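# Open the umbrella until it latches and set it down

## Task

Open the umbrella fully so that its latch catches and holds it open. Then leave it lying on the table, supported only by its handle and the rim of its canopy.

## Robot and tools

ROBOT. Two 6-joint arms, left_arm and right_arm, each with a parallel gripper. Calibrated base positions in the scene frame: left_arm at (-0.011, +0.307, 0) m, right_arm at (+0.020, -0.273, 0) m, both nearly unrotated about z. Scene frame: origin at table-top height, halfway between the two bases. +x points out over the table, +z points up, and left_arm sits on the +y side. The arm names do not match the left or right of the images. Each arm's joints always come in this order: waist, shoulder, elbow, wrist pitch, wrist yaw, wrist roll. The gripper's fingers point along its own +z axis and close along its y axis. end_effector_position is the point between the pads, about 1 cm behind the fingertips.

JOINT RANGES (rad, for each arm): waist -2.618 to 3.054, shoulder 0 to 3.142, elbow 0 to 3.142, wrist pitch -1.571 to 1.571, wrist yaw -1.571 to 1.571, wrist roll -2.094 to 2.094. An action is rejected for both arms if it would push a joint more than 0.059 rad outward beyond these. The true stops can be up to 0.059 rad either side of these values.

ROW FORMAT. Both motion tools use the same row: one flat list of 14 numbers, each in [-1, 1]. The first seven belong to left_arm: six joint values, then the gripper opening. The last seven are the same for right_arm. Always send all 14, even if one arm stays still.
- Joint values are offsets, not poses. They are scaled, and they count from the Joint targets shown in the latest result. A value of 1.0 means 1.202 rad for the waist, 1.258 rad for the shoulder, 1.238 rad for the elbow, 2.073 rad for wrist pitch, and 2.022 rad for wrist yaw or wrist roll. Sending 0 for all six joints re-commands that arm's current targets.
- The opening is absolute: +1 is fully open (pad gap 0.094 m) and -1 is closed. Send the present value again to leave a gripper as it is, because 0 is itself a command for half open.

execute_actions(actions, cameras). actions is a list of actions. Each action is a list of up to 15 rows, and each row is applied for one step of 1/30 s. If an action has fewer than 15 rows, its last row is held for the remaining steps. Within one action, every row counts from the targets as they stood when that action began. Each new action starts from the updated targets, so repeating an offset moves the joint further. An empty list just reports the state. cameras picks which images come back: omit it or pass null or ["all"] for all, [] for none. Names are cam_high, cam_low, cam_left_wrist, cam_right_wrist (each 896x504).

move(target, speed, blend, opening_speed, blocking, cameras). All joints follow a smooth path.
- target: one 14-number row, or a list of up to 15 rows that differ only in their joint offsets. Every row counts from the same starting Joint targets, not from the row before.
- speed: top joint speed in rad/s, 0.01 to 2, default 0.5. Give one number, or one per target.
- blend: rounding at intermediate targets, in rad.
- opening_speed: gripper travel per second on the -1..+1 scale, at least 0.2. Without it the opening is sent at once.
- blocking=false returns early while the motion continues. Before sending new motion, call wait or stop.
The move does not avoid obstacles or the other arm, and it has a 10 s path budget. The result adds a "move:" line:
- done: every joint within 0.035 rad of its target.
- off_target: at rest but short of the target, for example from contact, friction or weight.
- moving, held or fault are the other endings.
- limits=held means a safety check withheld some steps.

wait(seconds 0-10) lets time run with commands held. stop() brakes a running move. zoom_image(camera, region=[x0,y0,x1,y1]) enlarges part of the latest image, at most 504x504 px. read_manual gives only licence texts. finished_scene(scene) ends the scene for good; here scene is 2. Call it only after the umbrella is latched open and resting stably with the robot clear.

RESULTS. Each result reports the following:
- end_effector_position (m) and end_effector_quat_wxyz in the scene frame. These are approximate, and less accurate at long reach.
- Joint positions and Joint velocities per arm: six joints, then the pad gap in m.
- Joint targets: the base for your next offsets.
- Tool commands.
- grip_measured: the opening on the command scale. It reads up to about 1.6 mm wide when empty, and narrower than the object under squeeze.
- grip_effort_nm: motor effort; negative means closing. It has an offset and does not prove a grasp.
- Joint torques: these include gravity. The first three wrap at ±28 N m.
"joint sent to its limit" means a joint was clipped at its stop. "joint command not followed" means the clearance check altered targets; that check does not keep the two grippers apart.

MOTION LIMITS. Each joint's target can only lead its measured angle by a fixed amount: 0.202 rad waist, 0.258 shoulder, 0.238 elbow, 0.573 wrist pitch, 0.522 yaw and roll. Targets that would put the gripper more than 100 mm from its measured spot are scaled back. Large moves therefore need several actions, and very small ones may not start. If an arm is stopped or dragged, command its targets back past its measured positions to stop it pushing.

GRIPPING. First contact gives a light grip. Going about 0.11 below the contact reading squeezes at full force, roughly 50-62 N per pad. To release, command well above grip_measured.

AVOID. Do not let anything fall off the table or be left off it. Do not drop the umbrella or release it while it is moving. Avoid fast collisions, hard presses and any contact between the two arms, which can end the scene. Do not hold a stretched pose or keep pushing against something unreachable: motors heat up, a MOTOR HOT line warns at 75 °C, and at 90 °C that arm folds and stays idle. Slower, smooth moves hit more gently and use less effort.

Each tool is called after ">>>" as name(argument=value, ...), one argument or row to a line, values as JSON.

## Session

>>> execute_actions(
  actions=[],
)

Scene clock: 0.00 s.
left_arm: end_effector_position=(+0.5959, +0.4043, +0.2207) grip_measured=+1.000 grip_effort_nm=n/a end_effector_quat_wxyz=(+0.654, +0.378, +0.634, -0.163) | right_arm: end_effector_position=(+0.1480, -0.4587, +0.1654) grip_measured=+1.000 grip_effort_nm=n/a end_effector_quat_wxyz=(+0.072, +0.916, +0.386, -0.084)
Joint names: [waist, shoulder, elbow, wrist pitch, wrist yaw, wrist roll]
Joint positions: left_arm=[0.458 2.394 1.981 0.157 1.203 0.533 0.094] | right_arm=[-0.875 1.318 1.218 -1.393 0.208 1.528 0.094]
Joint velocities: left_arm=[0.007 0.002 0.002 0.007 -0.095 -0.007 0] | right_arm=[-0.002 -0.002 0.012 0.007 -0.037 0.037 0]
Joint torques (N m): no reading
Motor temperatures (°C): left_arm=[34 33 36 33 32 32 31] | right_arm=[34 32 32 32 33 34 34]
Heat: left arm: 36 °C; right arm: 34 °C.
Joint targets: left_arm=[0.458 2.391 1.986 0.144 1.208 0.531] | right_arm=[-0.875 1.313 1.224 -1.399 0.218 1.527]
Tool commands: left_gripper/opening=+1.0 right_gripper/opening=+1.0

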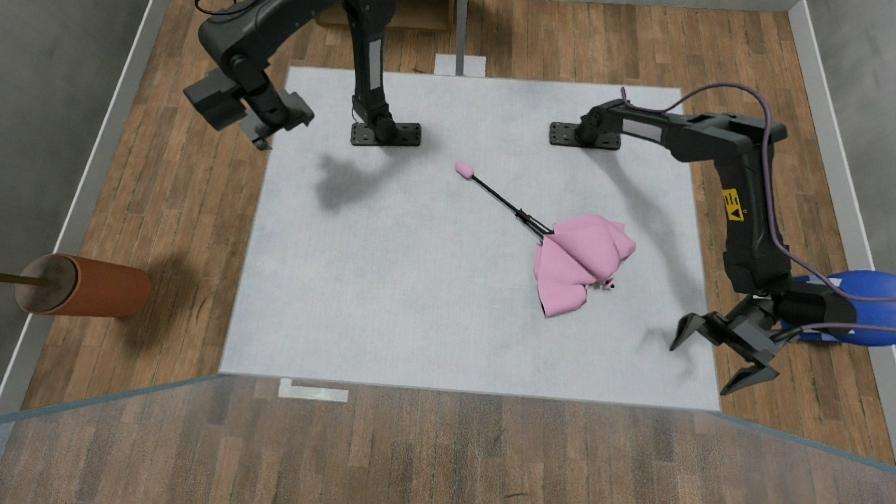

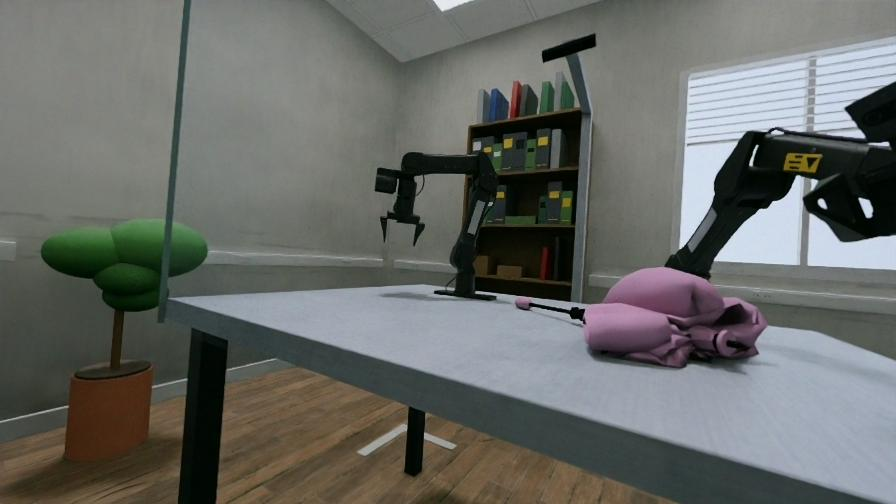

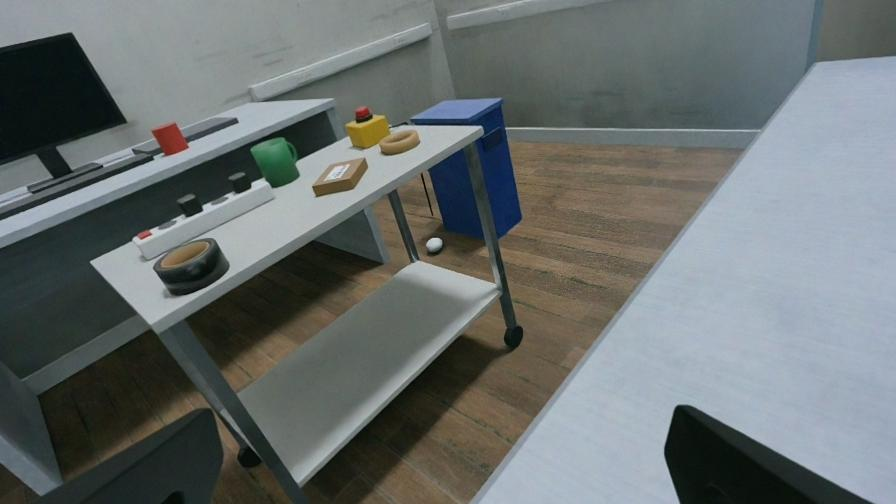

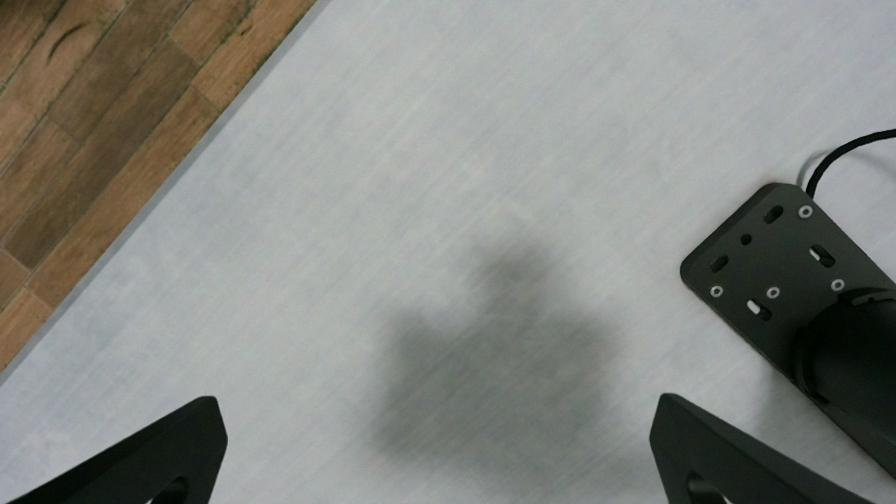

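>>> zoom_image(
  camera="cam_high",
  region=[430, 140, 670, 340],
)

>>> zoom_image(
  camera="cam_low",
  region=[490, 230, 800, 400],
)

Scaled by 2.100 from the camera's 896x504 image, which has a finer 1280x720 frame.

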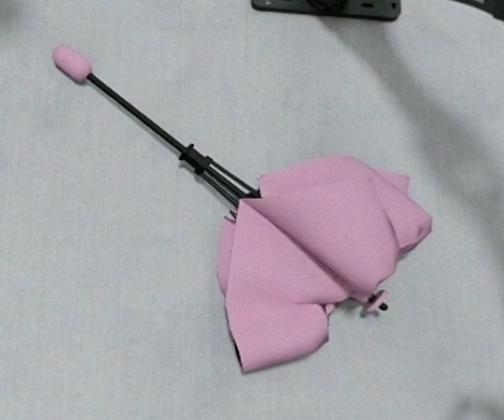

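Scaled by 1.626 from the camera's 896x504 image, which has a finer 1280x720 frame.

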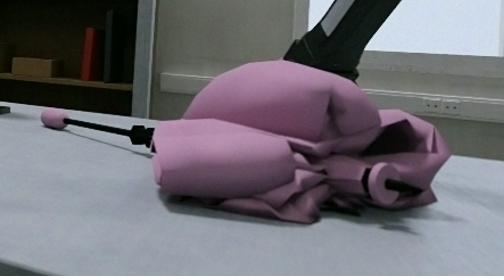

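>>> move(
  target=[
    [-0.872,-0.549,-0.166,-0.759,-0.597,0.514,1.0,0.802,-0.104,-0.083,0.029,-0.054,-0.326,1.0],
  ],
  speed=1.2,
  cameras=["cam_high","cam_left_wrist"],
)

Scene clock: 14.30 s.
left_arm: end_effector_position=(+0.2802, +0.1012, +0.2199) grip_measured=+1.000 grip_effort_nm=-0.017 end_effector_quat_wxyz=(+0.109, +0.881, +0.458, +0.056) | right_arm: end_effector_position=(+0.2315, -0.2604, +0.1654) grip_measured=+1.000 grip_effort_nm=-0.042 end_effector_quat_wxyz=(+0.095, +0.359, +0.928, -0.011)
Joint names: [waist, shoulder, elbow, wrist pitch, wrist yaw, wrist roll]
Joint positions: left_arm=[-0.592 1.712 1.798 -1.411 -0.001 1.566 0.094] | right_arm=[0.084 1.2 1.14 -1.354 0.113 0.879 0.094]
Joint velocities: left_arm=[-0.017 0.002 -0.022 -0.037 0.022 -0.007 0] | right_arm=[-0.007 -0.007 -0.007 0.022 0.022 -0.037 0]
Joint torques (N m): left_arm=[0.12 -7.47 5.08 0.8 0.03 0.11] | right_arm=[0.5 -3.96 4.97 0.78 0.03 -0.08]
Motor temperatures (°C): left_arm=[34 38 38 34 32 32 31] | right_arm=[34 32 32 32 33 34 34]
Heat: left arm: 38 °C; right arm: 34 °C.
Joint targets: left_arm=[-0.591 1.700 1.780 -1.429 0.001 1.571] | right_arm=[0.089 1.182 1.122 -1.339 0.109 0.868]
move: done
Images, in order (width x height): cam_high 896x504, cam_left_wrist 896x504.

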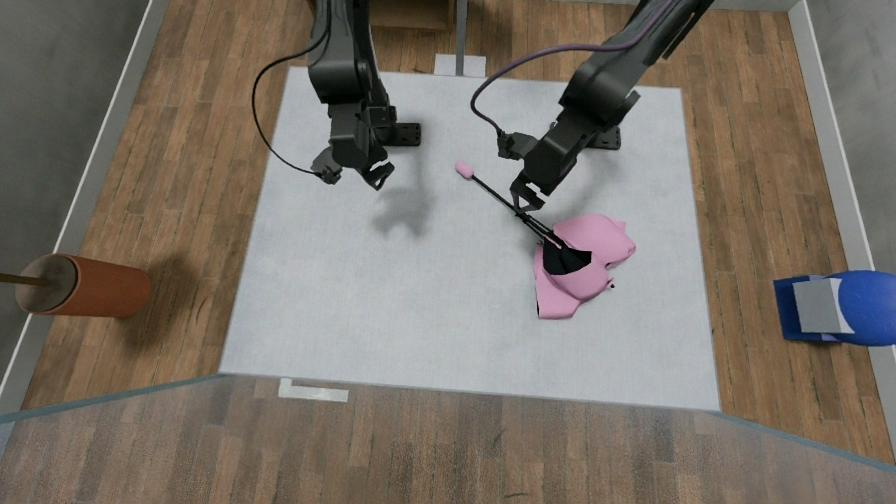

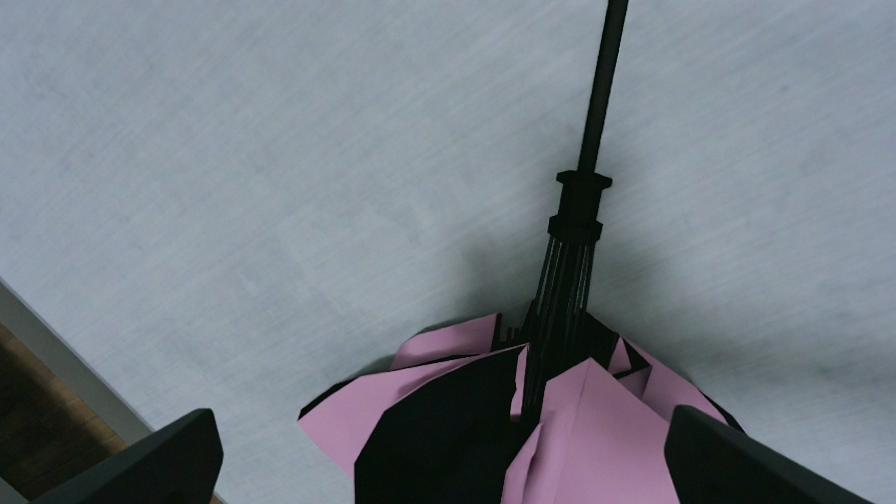

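>>> zoom_image(
  camera="cam_left_wrist",
  region=[480, 100, 700, 300],
)

>>> execute_actions(
  actions=[],
  cameras=["cam_low", "cam_right_wrist"],
)

Scaled by 2.291 from the camera's 896x504 image, which has a finer 1280x720 frame.

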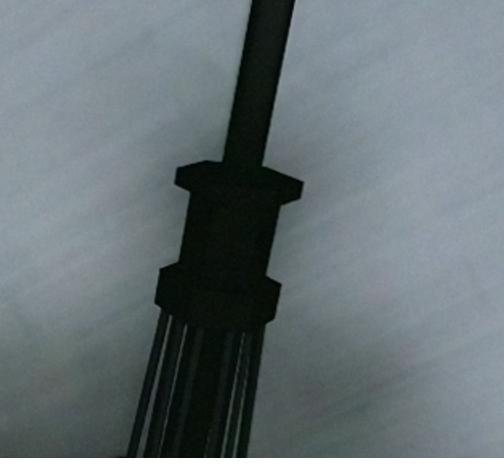

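Scene clock: 16.90 s.
left_arm: end_effector_position=(+0.2802, +0.1014, +0.2199) grip_measured=+1.000 grip_effort_nm=-0.012 end_effector_quat_wxyz=(+0.109, +0.881, +0.458, +0.057) | right_arm: end_effector_position=(+0.2316, -0.2604, +0.1654) grip_measured=+1.000 grip_effort_nm=-0.042 end_effector_quat_wxyz=(+0.096, +0.359, +0.928, -0.011)
Joint names: [waist, shoulder, elbow, wrist pitch, wrist yaw, wrist roll]
Joint positions: left_arm=[-0.592 1.712 1.798 -1.412 -0.002 1.566 0.094] | right_arm=[0.084 1.2 1.14 -1.354 0.113 0.879 0.094]
Joint velocities: left_arm=[-0.002 -0.002 -0.022 -0.007 0.022 -0.007 0] | right_arm=[0.012 0.002 -0.002 -0.037 -0.11 0.037 0]
Joint torques (N m): left_arm=[0.12 -7.49 5.08 0.81 0 0.1] | right_arm=[0.53 -3.93 4.96 0.77 0.03 -0.08]
Motor temperatures (°C): left_arm=[34 37 38 34 32 32 31] | right_arm=[34 32 32 32 33 34 34]
Heat: left arm: 38 °C; right arm: 34 °C.
Joint targets: left_arm=[-0.591 1.700 1.780 -1.429 0.001 1.571] | right_arm=[0.089 1.182 1.122 -1.339 0.109 0.868]
Tool commands: left_gripper/opening=+1.0 right_gripper/opening=+1.0
Images, in order (width x height): cam_low 896x504, cam_right_wrist 896x504.

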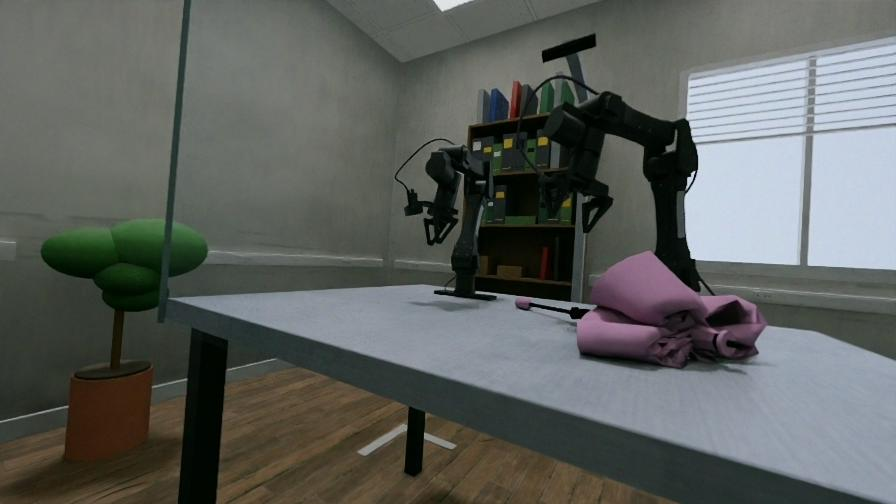

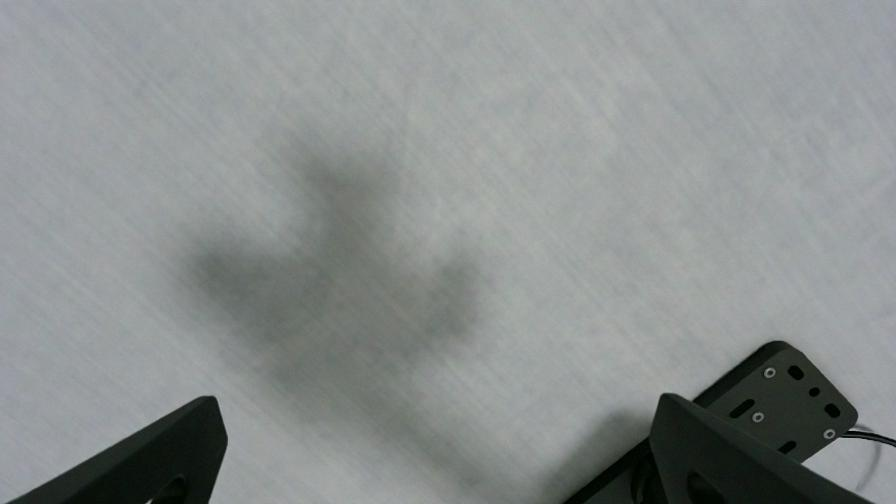

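>>> move(
  target=[
    [0,0,0,0,0,0,1.0,0.802,-0.104,-0.083,0.03,-0.054,-0.325,1.0],
  ],
  speed=1.2,
  cameras=["cam_high","cam_right_wrist"],
)

Scene clock: 47.03 s.
left_arm: end_effector_position=(+0.2802, +0.1014, +0.2199) grip_measured=+1.000 grip_effort_nm=-0.017 end_effector_quat_wxyz=(+0.109, +0.881, +0.458, +0.057) | right_arm: end_effector_position=(+0.1087, -0.0943, +0.1615) grip_measured=+1.000 grip_effort_nm=-0.056 end_effector_quat_wxyz=(+0.099, -0.428, +0.896, +0.073)
Joint names: [waist, shoulder, elbow, wrist pitch, wrist yaw, wrist roll]
Joint positions: left_arm=[-0.592 1.712 1.798 -1.412 -0.002 1.566 0.094] | right_arm=[1.048 1.067 1.037 -1.295 0.009 0.222 0.094]
Joint velocities: left_arm=[0.007 -0.012 -0.022 0.051 -0.183 0.007 0] | right_arm=[-0.002 0.012 -0.002 -0.022 0.051 0.007 0]
Joint torques (N m): left_arm=[0.1 -7.47 5.09 0.81 0.02 0.1] | right_arm=[0.5 -2.85 5.05 0.94 -0.1 -0.08]
Motor temperatures (°C): left_arm=[34 36 37 34 32 32 31] | right_arm=[34 33 33 32 33 34 34]
Heat: left arm: 37 °C; right arm: 34 °C.
Joint targets: left_arm=[-0.591 1.700 1.780 -1.429 0.000 1.570] | right_arm=[1.053 1.051 1.019 -1.276 0.000 0.211]
move: done
Images, in order (width x height): cam_high 896x504, cam_right_wrist 896x504.

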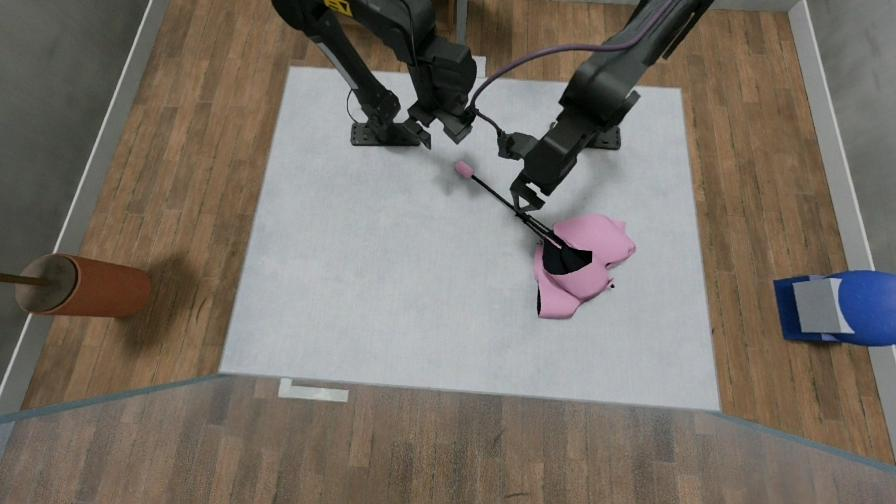

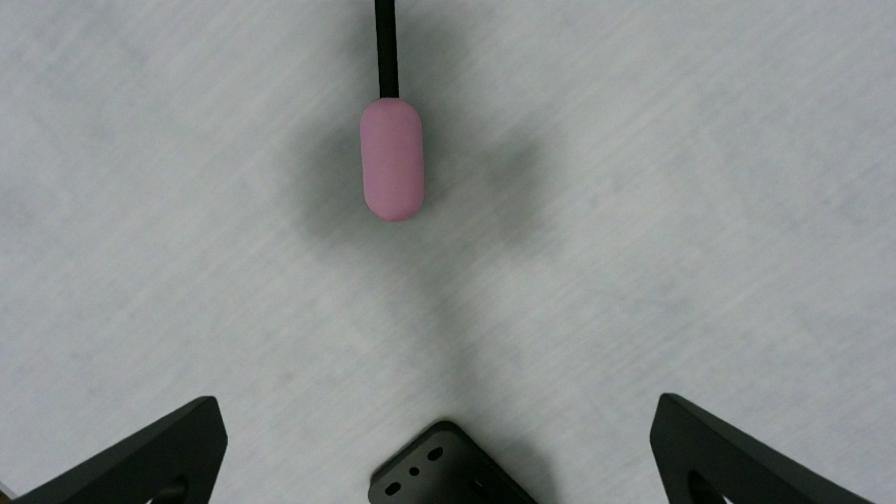

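>>> move(
  target=[
    [-0.0008,-0.1716,-0.6212,0.3281,0.0108,0.0302,0.1,0.1199,0.1499,-0.2040,0.2432,0.0631,0.0737,0.5],
  ],
  speed=0.8,
  cameras=["cam_high","cam_left_wrist","cam_right_wrist"],
)

Scene clock: 105.30 s.
left_arm: end_effector_position=(+0.2585, +0.1147, +0.0882) grip_measured=+0.101 grip_effort_nm=-0.081 end_effector_quat_wxyz=(+0.151, +0.888, +0.427, +0.079) | right_arm: end_effector_position=(+0.1176, -0.0322, +0.0807) grip_measured=+0.502 grip_effort_nm=-0.154 end_effector_quat_wxyz=(+0.152, -0.424, +0.889, +0.080)
Joint names: [waist, shoulder, elbow, wrist pitch, wrist yaw, wrist roll]
Joint positions: left_arm=[-0.592 1.505 1.026 -0.75 0.008 1.627 0.052] | right_arm=[1.192 1.234 0.783 -0.791 0.11 0.35 0.071]
Joint velocities: left_arm=[-0.017 -0.002 0.002 -0.022 0.022 0.007 0.001] | right_arm=[-0.012 -0.022 0.007 0.037 0.066 0.037 0]
Joint torques (N m): left_arm=[0.05 -6.79 5.68 1.17 0.13 0.1] | right_arm=[0.5 -2.62 5.37 1.1 0.27 0.12]
Motor temperatures (°C): left_arm=[34 36 37 34 32 32 31] | right_arm=[34 32 32 33 33 34 34]
Heat: left arm: 37 °C; right arm: 34 °C.
Joint targets: left_arm=[-0.592 1.484 1.011 -0.749 0.022 1.632] | right_arm=[1.197 1.240 0.766 -0.772 0.127 0.360]
move: done
Images, in order (width x height): cam_high 896x504, cam_left_wrist 896x504, cam_right_wrist 896x504.

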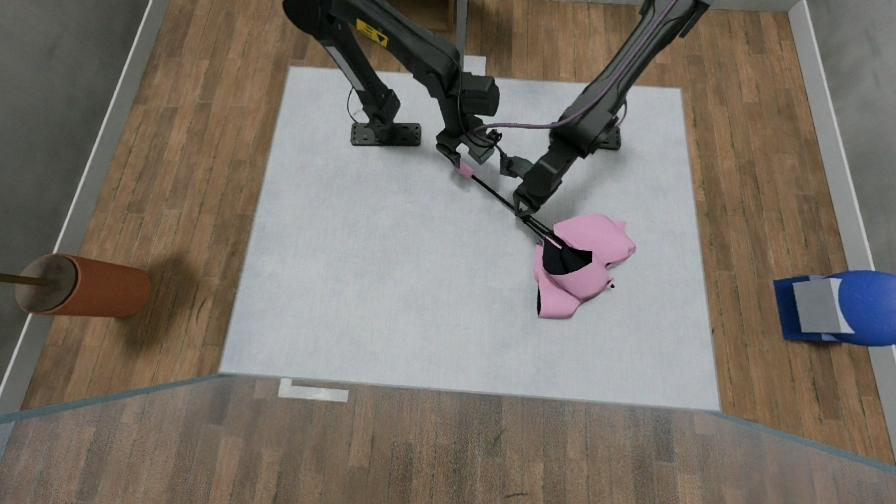

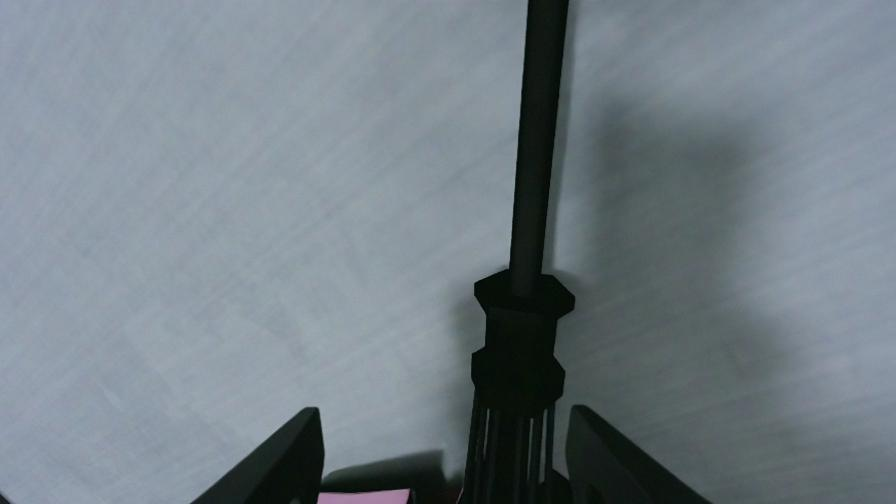

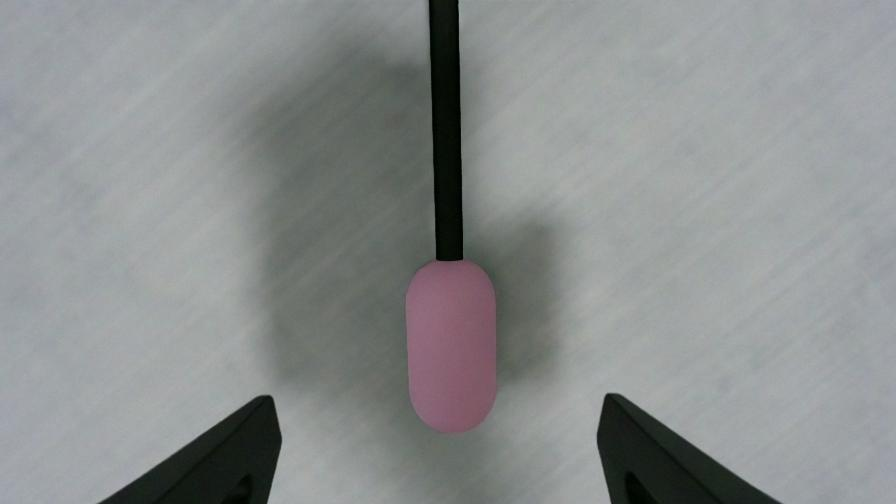

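>>> move(
  target=[
    [-0.0175,-0.0665,-0.0804,0.0078,-0.0079,-0.022,-0.064,-0.0058,0.0317,-0.0873,0.0729,-0.0034,-0.0105,0.2],
    [-0.0175,0.0668,-0.1535,0.1323,-0.0079,-0.022,-0.064,-0.0116,0.0634,-0.1746,0.1457,-0.0068,-0.0209,0.2],
  ],
  speed=0.35,
  blend=0.02,
  cameras=["cam_low","cam_left_wrist","cam_right_wrist"],
)

Scene clock: 148.67 s.
left_arm: end_effector_position=(+0.2562, +0.1113, +0.0349) grip_measured=-0.063 grip_effort_nm=-0.085 end_effector_quat_wxyz=(+0.166, +0.882, +0.433, +0.084) | right_arm: end_effector_position=(+0.1171, -0.0367, +0.0183) grip_measured=+0.202 grip_effort_nm=-0.149 end_effector_quat_wxyz=(+0.156, -0.432, +0.885, +0.081)
Joint names: [waist, shoulder, elbow, wrist pitch, wrist yaw, wrist roll]
Joint positions: left_arm=[-0.606 1.557 0.837 -0.476 0.005 1.596 0.044] | right_arm=[1.189 1.312 0.567 -0.488 0.111 0.328 0.056]
Joint velocities: left_arm=[-0.017 0.002 0.007 -0.051 -0.022 0.051 0] | right_arm=[0.007 0.007 -0.012 -0.022 0.081 -0.037 -0.001]
Joint torques (N m): left_arm=[-0.57 -4.45 5.15 1.26 0.01 -0.05] | right_arm=[-0.54 -2.62 4.88 1.11 0.11 -0.08]
Motor temperatures (°C): left_arm=[34 36 37 35 32 31 31] | right_arm=[34 32 33 34 33 34 34]
Heat: left arm: 37 °C; right arm: 34 °C.
Joint targets: left_arm=[-0.613 1.569 0.821 -0.475 0.007 1.587] | right_arm=[1.183 1.320 0.550 -0.470 0.114 0.318]
move: done
Images, in order (width x height): cam_low 896x504, cam_left_wrist 896x504, cam_right_wrist 896x504.

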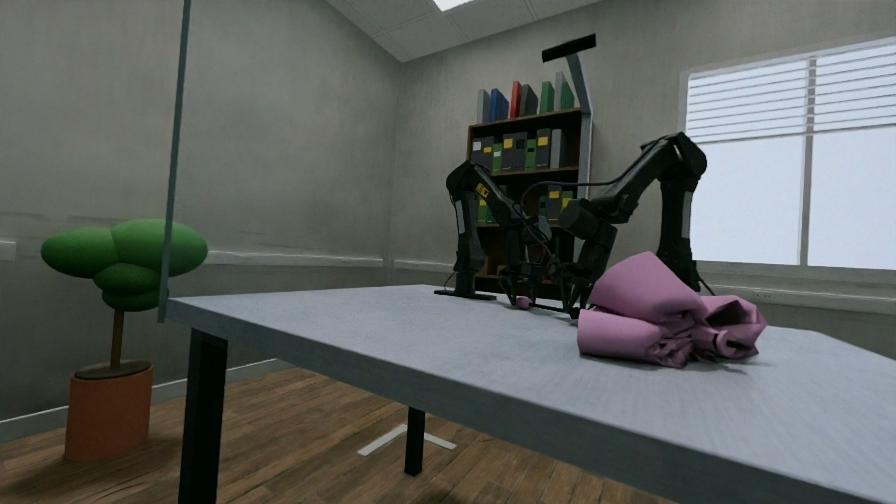

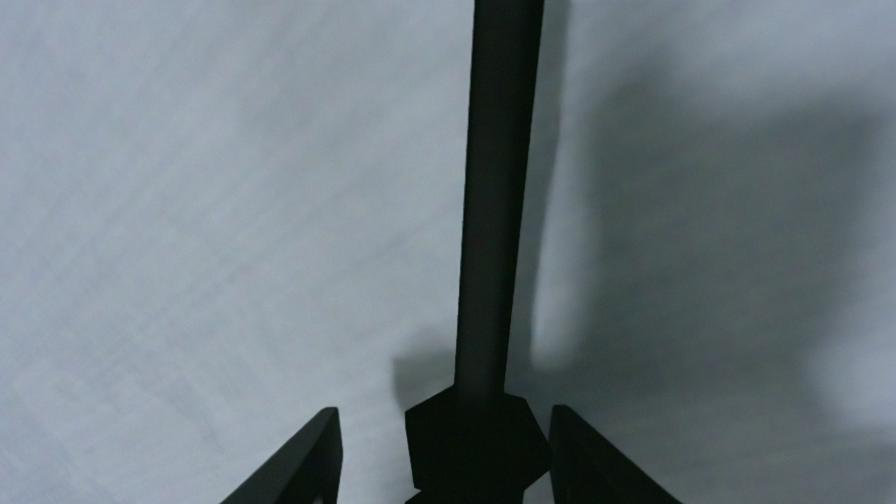

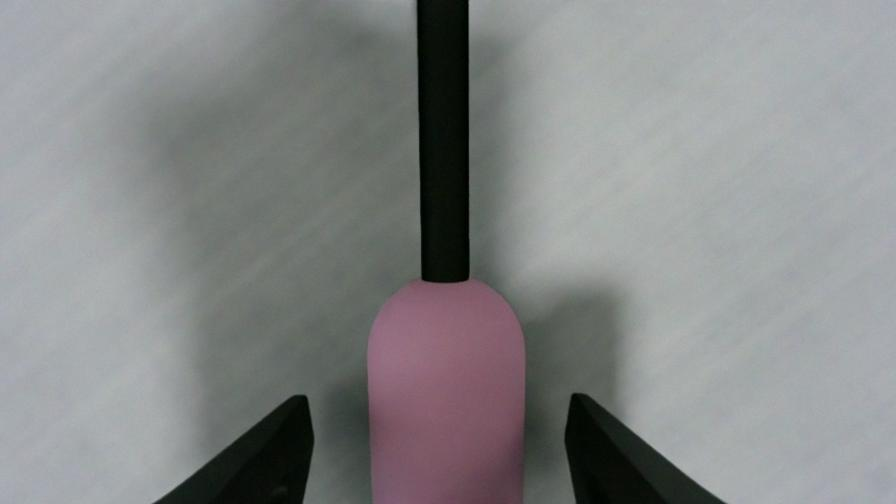

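>>> move(
  target=[
    [0,0.0064,-0.0299,0.0207,0,0,-0.064,0,0,0,0,0,0,-0.6],
  ],
  speed=0.3,
  opening_speed=0.7,
  cameras=["cam_left_wrist","cam_right_wrist"],
)

Scene clock: 163.47 s.
left_arm: end_effector_position=(+0.2537, +0.1132, +0.0259) grip_measured=-0.063 grip_effort_nm=-0.076 end_effector_quat_wxyz=(+0.167, +0.882, +0.433, +0.085) | right_arm: end_effector_position=(+0.1171, -0.0365, +0.0183) grip_measured=-0.377 grip_effort_nm=-1.062 end_effector_quat_wxyz=(+0.157, -0.432, +0.884, +0.081)
Joint names: [waist, shoulder, elbow, wrist pitch, wrist yaw, wrist roll]
Joint positions: left_arm=[-0.606 1.563 0.801 -0.433 0.005 1.596 0.044] | right_arm=[1.189 1.312 0.567 -0.488 0.111 0.327 0.029]
Joint velocities: left_arm=[-0.002 0.012 -0.007 0.022 -0.081 -0.037 -0.001] | right_arm=[-0.002 -0.002 -0.002 -0.007 -0.037 -0.007 0]
Joint torques (N m): left_arm=[-0.57 -4.23 4.93 1.26 0.01 -0.06] | right_arm=[-0.57 -2.63 4.86 1.1 0.11 -0.07]
Motor temperatures (°C): left_arm=[34 35 38 35 32 31 31] | right_arm=[34 32 33 34 33 34 34]
Heat: left arm: 38 °C; right arm: 34 °C.
Joint targets: left_arm=[-0.613 1.576 0.784 -0.432 0.007 1.587] | right_arm=[1.183 1.320 0.550 -0.470 0.114 0.318]
move: done
Images, in order (width x height): cam_left_wrist 896x504, cam_right_wrist 896x504.

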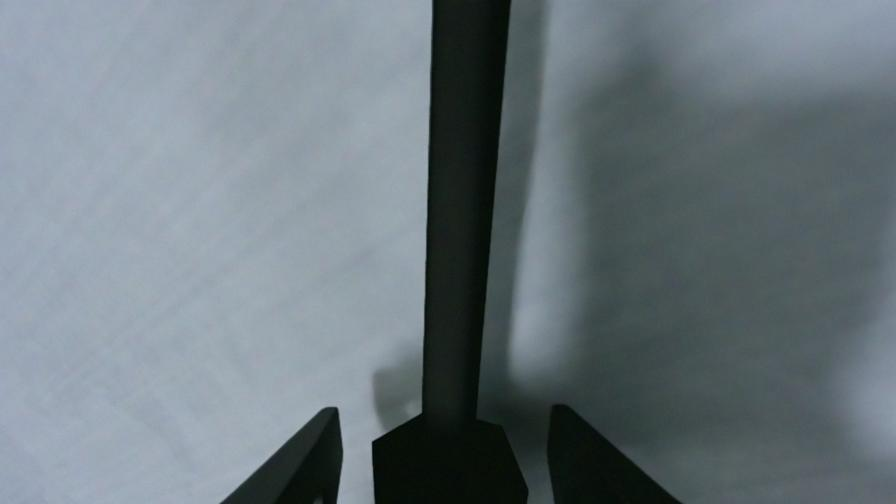

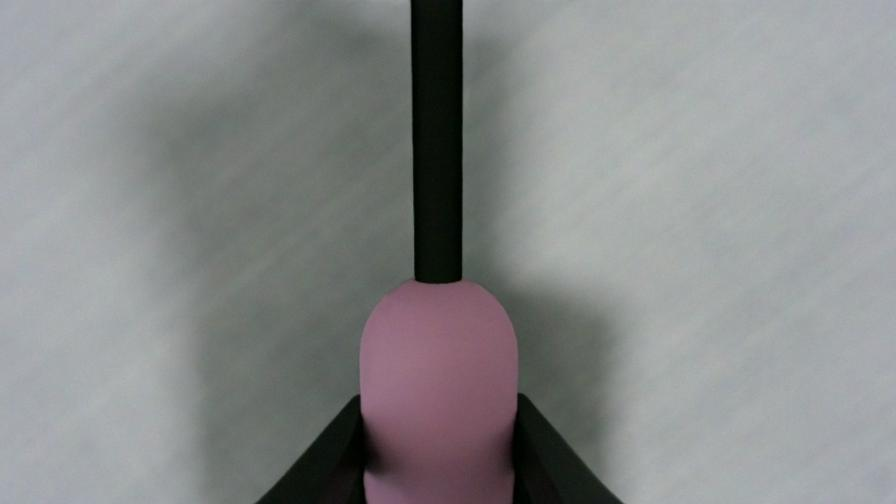

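>>> move(
  target=[
    [0,0,0,0,0,0,-0.6,0,0,0,0,0,0,-0.6],
  ],
  opening_speed=0.6,
  cameras=["cam_low","cam_left_wrist","cam_right_wrist"],
)

Scene clock: 167.07 s.
left_arm: end_effector_position=(+0.2542, +0.1129, +0.0261) grip_measured=-0.492 grip_effort_nm=-1.028 end_effector_quat_wxyz=(+0.168, +0.881, +0.433, +0.085) | right_arm: end_effector_position=(+0.1171, -0.0365, +0.0183) grip_measured=-0.377 grip_effort_nm=-1.067 end_effector_quat_wxyz=(+0.157, -0.432, +0.884, +0.081)
Joint names: [waist, shoulder, elbow, wrist pitch, wrist yaw, wrist roll]
Joint positions: left_arm=[-0.606 1.563 0.801 -0.43 0.004 1.595 0.024] | right_arm=[1.189 1.312 0.567 -0.488 0.111 0.327 0.029]
Joint velocities: left_arm=[0.007 0.002 0.002 -0.095 0.007 -0.022 -0.001] | right_arm=[0.012 0.007 -0.017 0.007 0.022 0.037 0]
Joint torques (N m): left_arm=[-0.59 -4.26 4.92 1.24 0.01 -0.04] | right_arm=[-0.58 -2.62 4.86 1.09 0.11 -0.09]
Motor temperatures (°C): left_arm=[34 35 37 35 32 31 31] | right_arm=[34 32 33 34 33 34 34]
Heat: left arm: 37 °C; right arm: 34 °C.
Joint targets: left_arm=[-0.613 1.576 0.784 -0.432 0.007 1.587] | right_arm=[1.183 1.320 0.550 -0.470 0.114 0.318]
move: done
Images, in order (width x height): cam_low 896x504, cam_left_wrist 896x504, cam_right_wrist 896x504.

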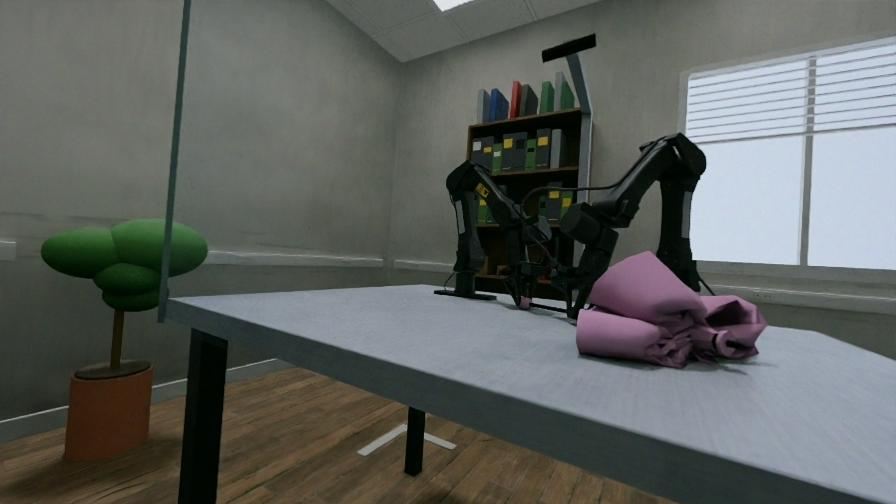

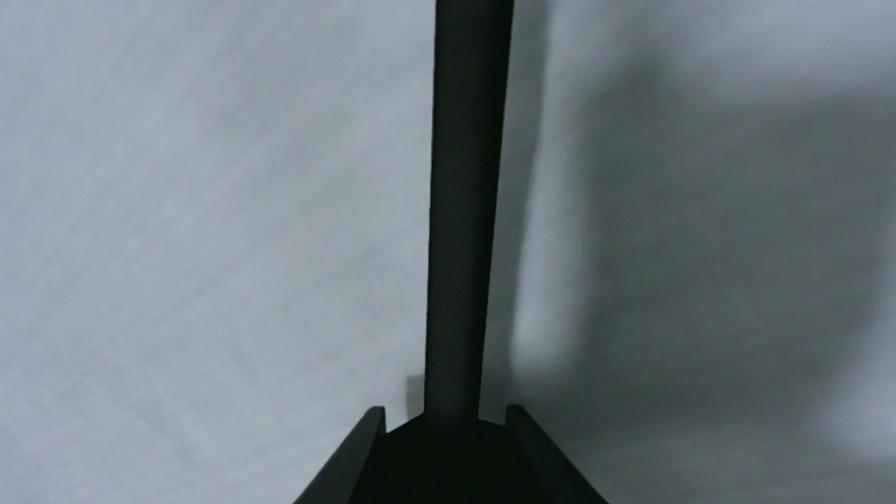

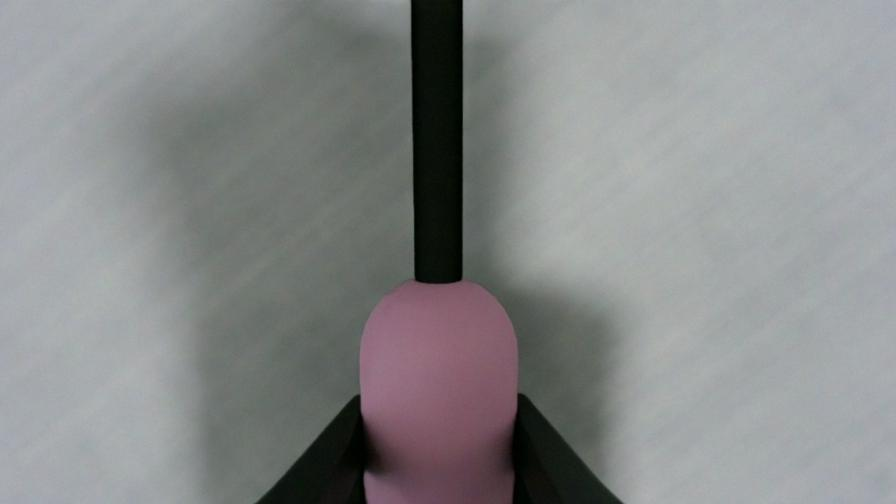

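>>> move(
  target=[
    [-0.0822,-0.0560,0.0939,-0.0936,-0.1065,-0.0108,-0.6,0.0370,-0.0856,-0.1061,0.0969,0.0424,0.001,-0.6],
    [-0.1942,-0.0607,0.2203,-0.1952,-0.2175,-0.0435,-0.6,0.0740,-0.1712,-0.2120,0.1937,0.0848,0.002,-0.6],
  ],
  speed=0.3,
  blend=0.05,
)

Scene clock: 207.43 s.
left_arm: end_effector_position=(+0.2512, +0.1160, +0.0948) grip_measured=-0.494 grip_effort_nm=-1.048 end_effector_quat_wxyz=(+0.064, +0.883, +0.396, +0.242) | right_arm: end_effector_position=(+0.1209, -0.0253, +0.0251) grip_measured=-0.377 grip_effort_nm=-1.062 end_effector_quat_wxyz=(+0.293, -0.413, +0.846, +0.165)
Joint names: [waist, shoulder, elbow, wrist pitch, wrist yaw, wrist roll]
Joint positions: left_arm=[-0.836 1.523 1.026 -0.794 -0.428 1.497 0.024] | right_arm=[1.267 1.12 0.303 -0.101 0.229 0.347 0.029]
Joint velocities: left_arm=[0.007 0.002 0.007 -0.081 -0.081 -0.007 0] | right_arm=[0.002 -0.022 -0.017 -0.022 0.022 -0.022 0.001]
Joint torques (N m): left_arm=[-0.81 -6.95 9.2 0.61 -0.31 0.07] | right_arm=[0.58 -3.21 5.12 1.68 0.74 -0.24]
Motor temperatures (°C): left_arm=[34 35 37 36 32 31 32] | right_arm=[34 33 33 35 33 34 35]
Heat: left arm: 37 °C; right arm: 35 °C.
Joint targets: left_arm=[-0.846 1.500 1.057 -0.837 -0.433 1.499] | right_arm=[1.272 1.104 0.288 -0.069 0.285 0.322]
move: off_target (left_arm, right_arm); left_arm: the wrist pitch is farthest, 0.043 rad from its target; right_arm: the wrist yaw is farthest, 0.056 rad from its target

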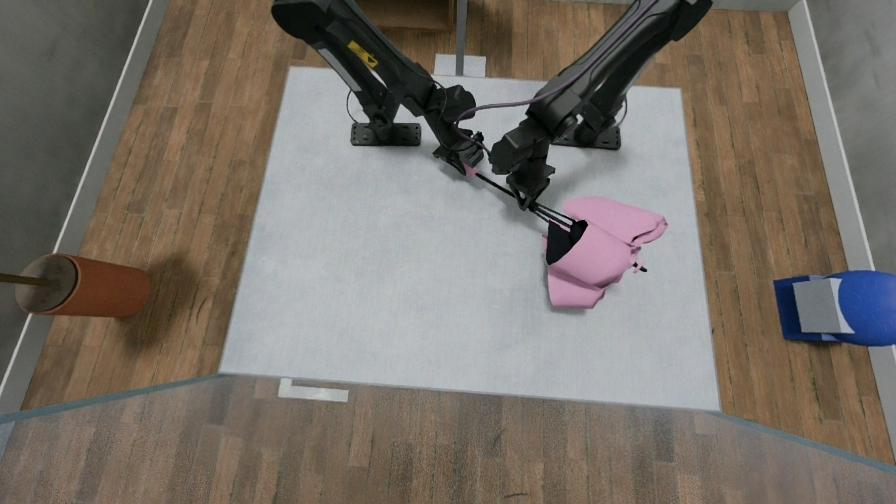

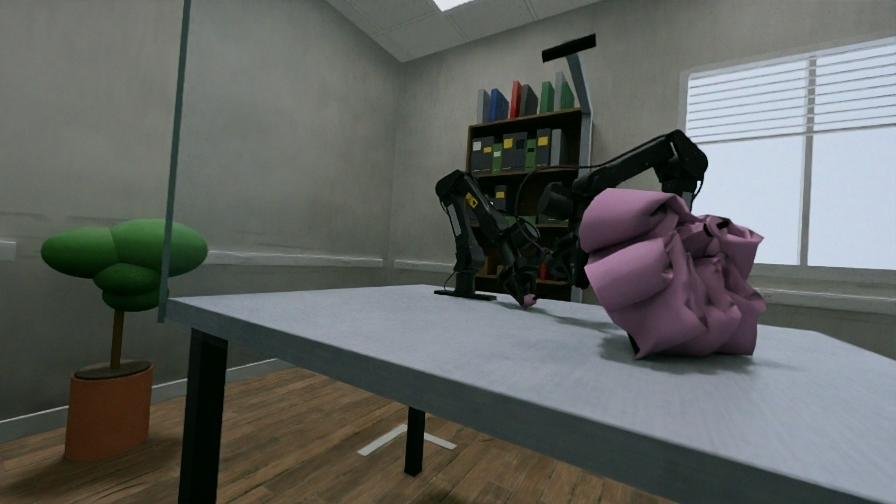

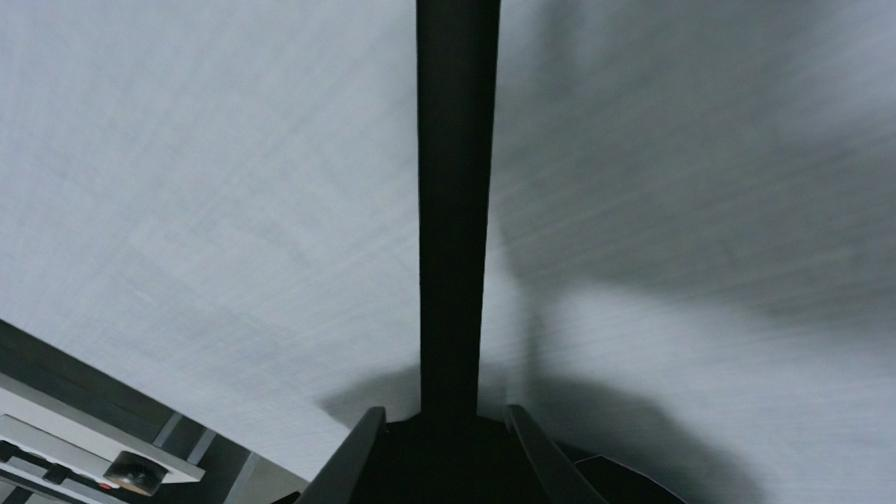

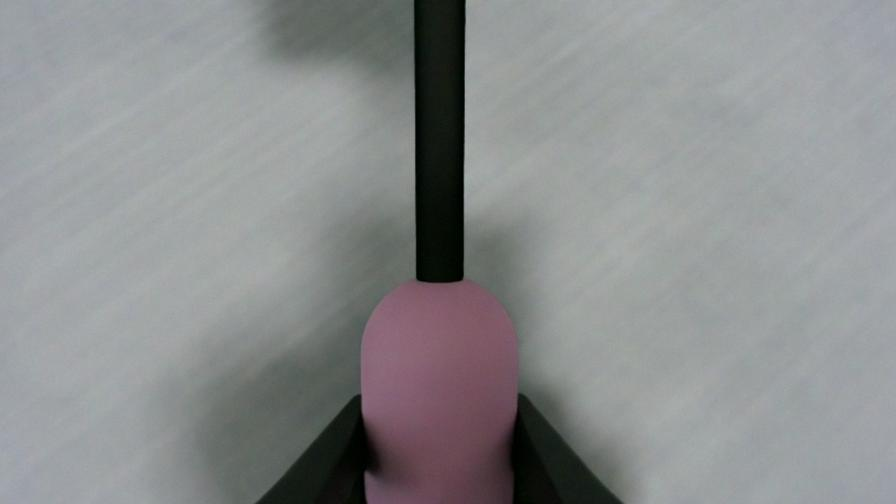

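>>> move(
  target=[
    [0.1156,-0.0364,0.0069,0.0013,0.0210,0.0716,-0.6,0,0,0,0,0,0,-0.6],
  ],
  speed=0.15,
  cameras=["cam_high","cam_low","cam_left_wrist"],
)

Scene clock: 223.13 s.
left_arm: end_effector_position=(+0.2650, +0.1310, +0.1069) grip_measured=-0.496 grip_effort_nm=-1.038 end_effector_quat_wxyz=(+0.080, +0.889, +0.393, +0.221) | right_arm: end_effector_position=(+0.1260, -0.0194, +0.0318) grip_measured=-0.377 grip_effort_nm=-1.062 end_effector_quat_wxyz=(+0.313, -0.408, +0.841, +0.171)
Joint names: [waist, shoulder, elbow, wrist pitch, wrist yaw, wrist roll]
Joint positions: left_arm=[-0.727 1.478 1.039 -0.795 -0.341 1.614 0.024] | right_arm=[1.267 1.12 0.303 -0.062 0.25 0.34 0.029]
Joint velocities: left_arm=[0.002 0.017 0.007 0.125 0.022 -0.037 0] | right_arm=[0.012 0.002 -0.007 -0.007 0.007 0.007 0]
Joint torques (N m): left_arm=[1.78 -6.78 9.02 0.76 -0.69 0.39] | right_arm=[0.54 -3.25 5.23 1.36 0.53 -0.16]
Motor temperatures (°C): left_arm=[34 36 38 35 32 31 32] | right_arm=[34 33 33 36 33 34 36]
Heat: left arm: 38 °C; right arm: 36 °C.
Joint targets: left_arm=[-0.707 1.454 1.066 -0.834 -0.391 1.644] | right_arm=[1.272 1.104 0.288 -0.069 0.285 0.322]
move: off_target (left_arm); left_arm: the wrist yaw is farthest, 0.050 rad from its target
Images, in order (width x height): cam_high 896x504, cam_low 896x504, cam_left_wrist 896x504.

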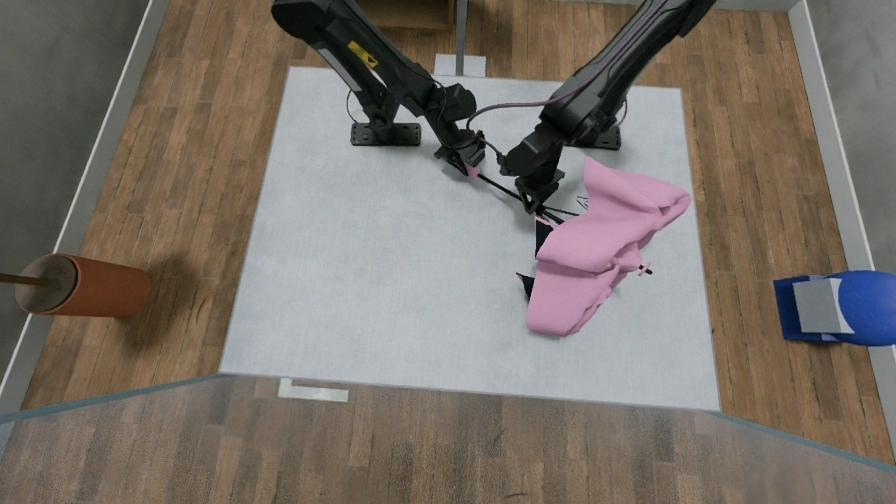

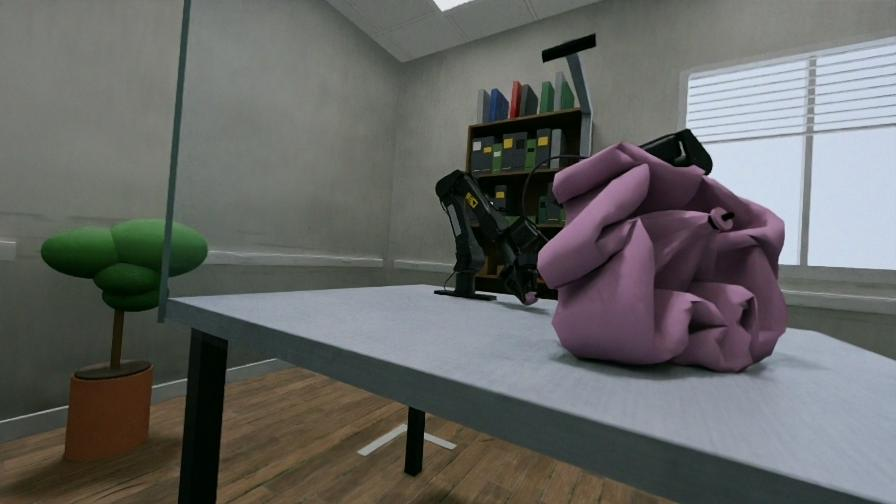

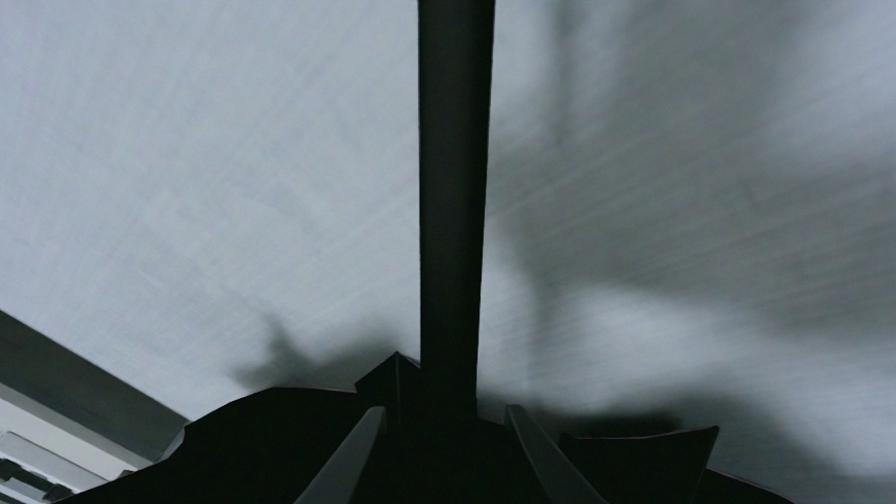

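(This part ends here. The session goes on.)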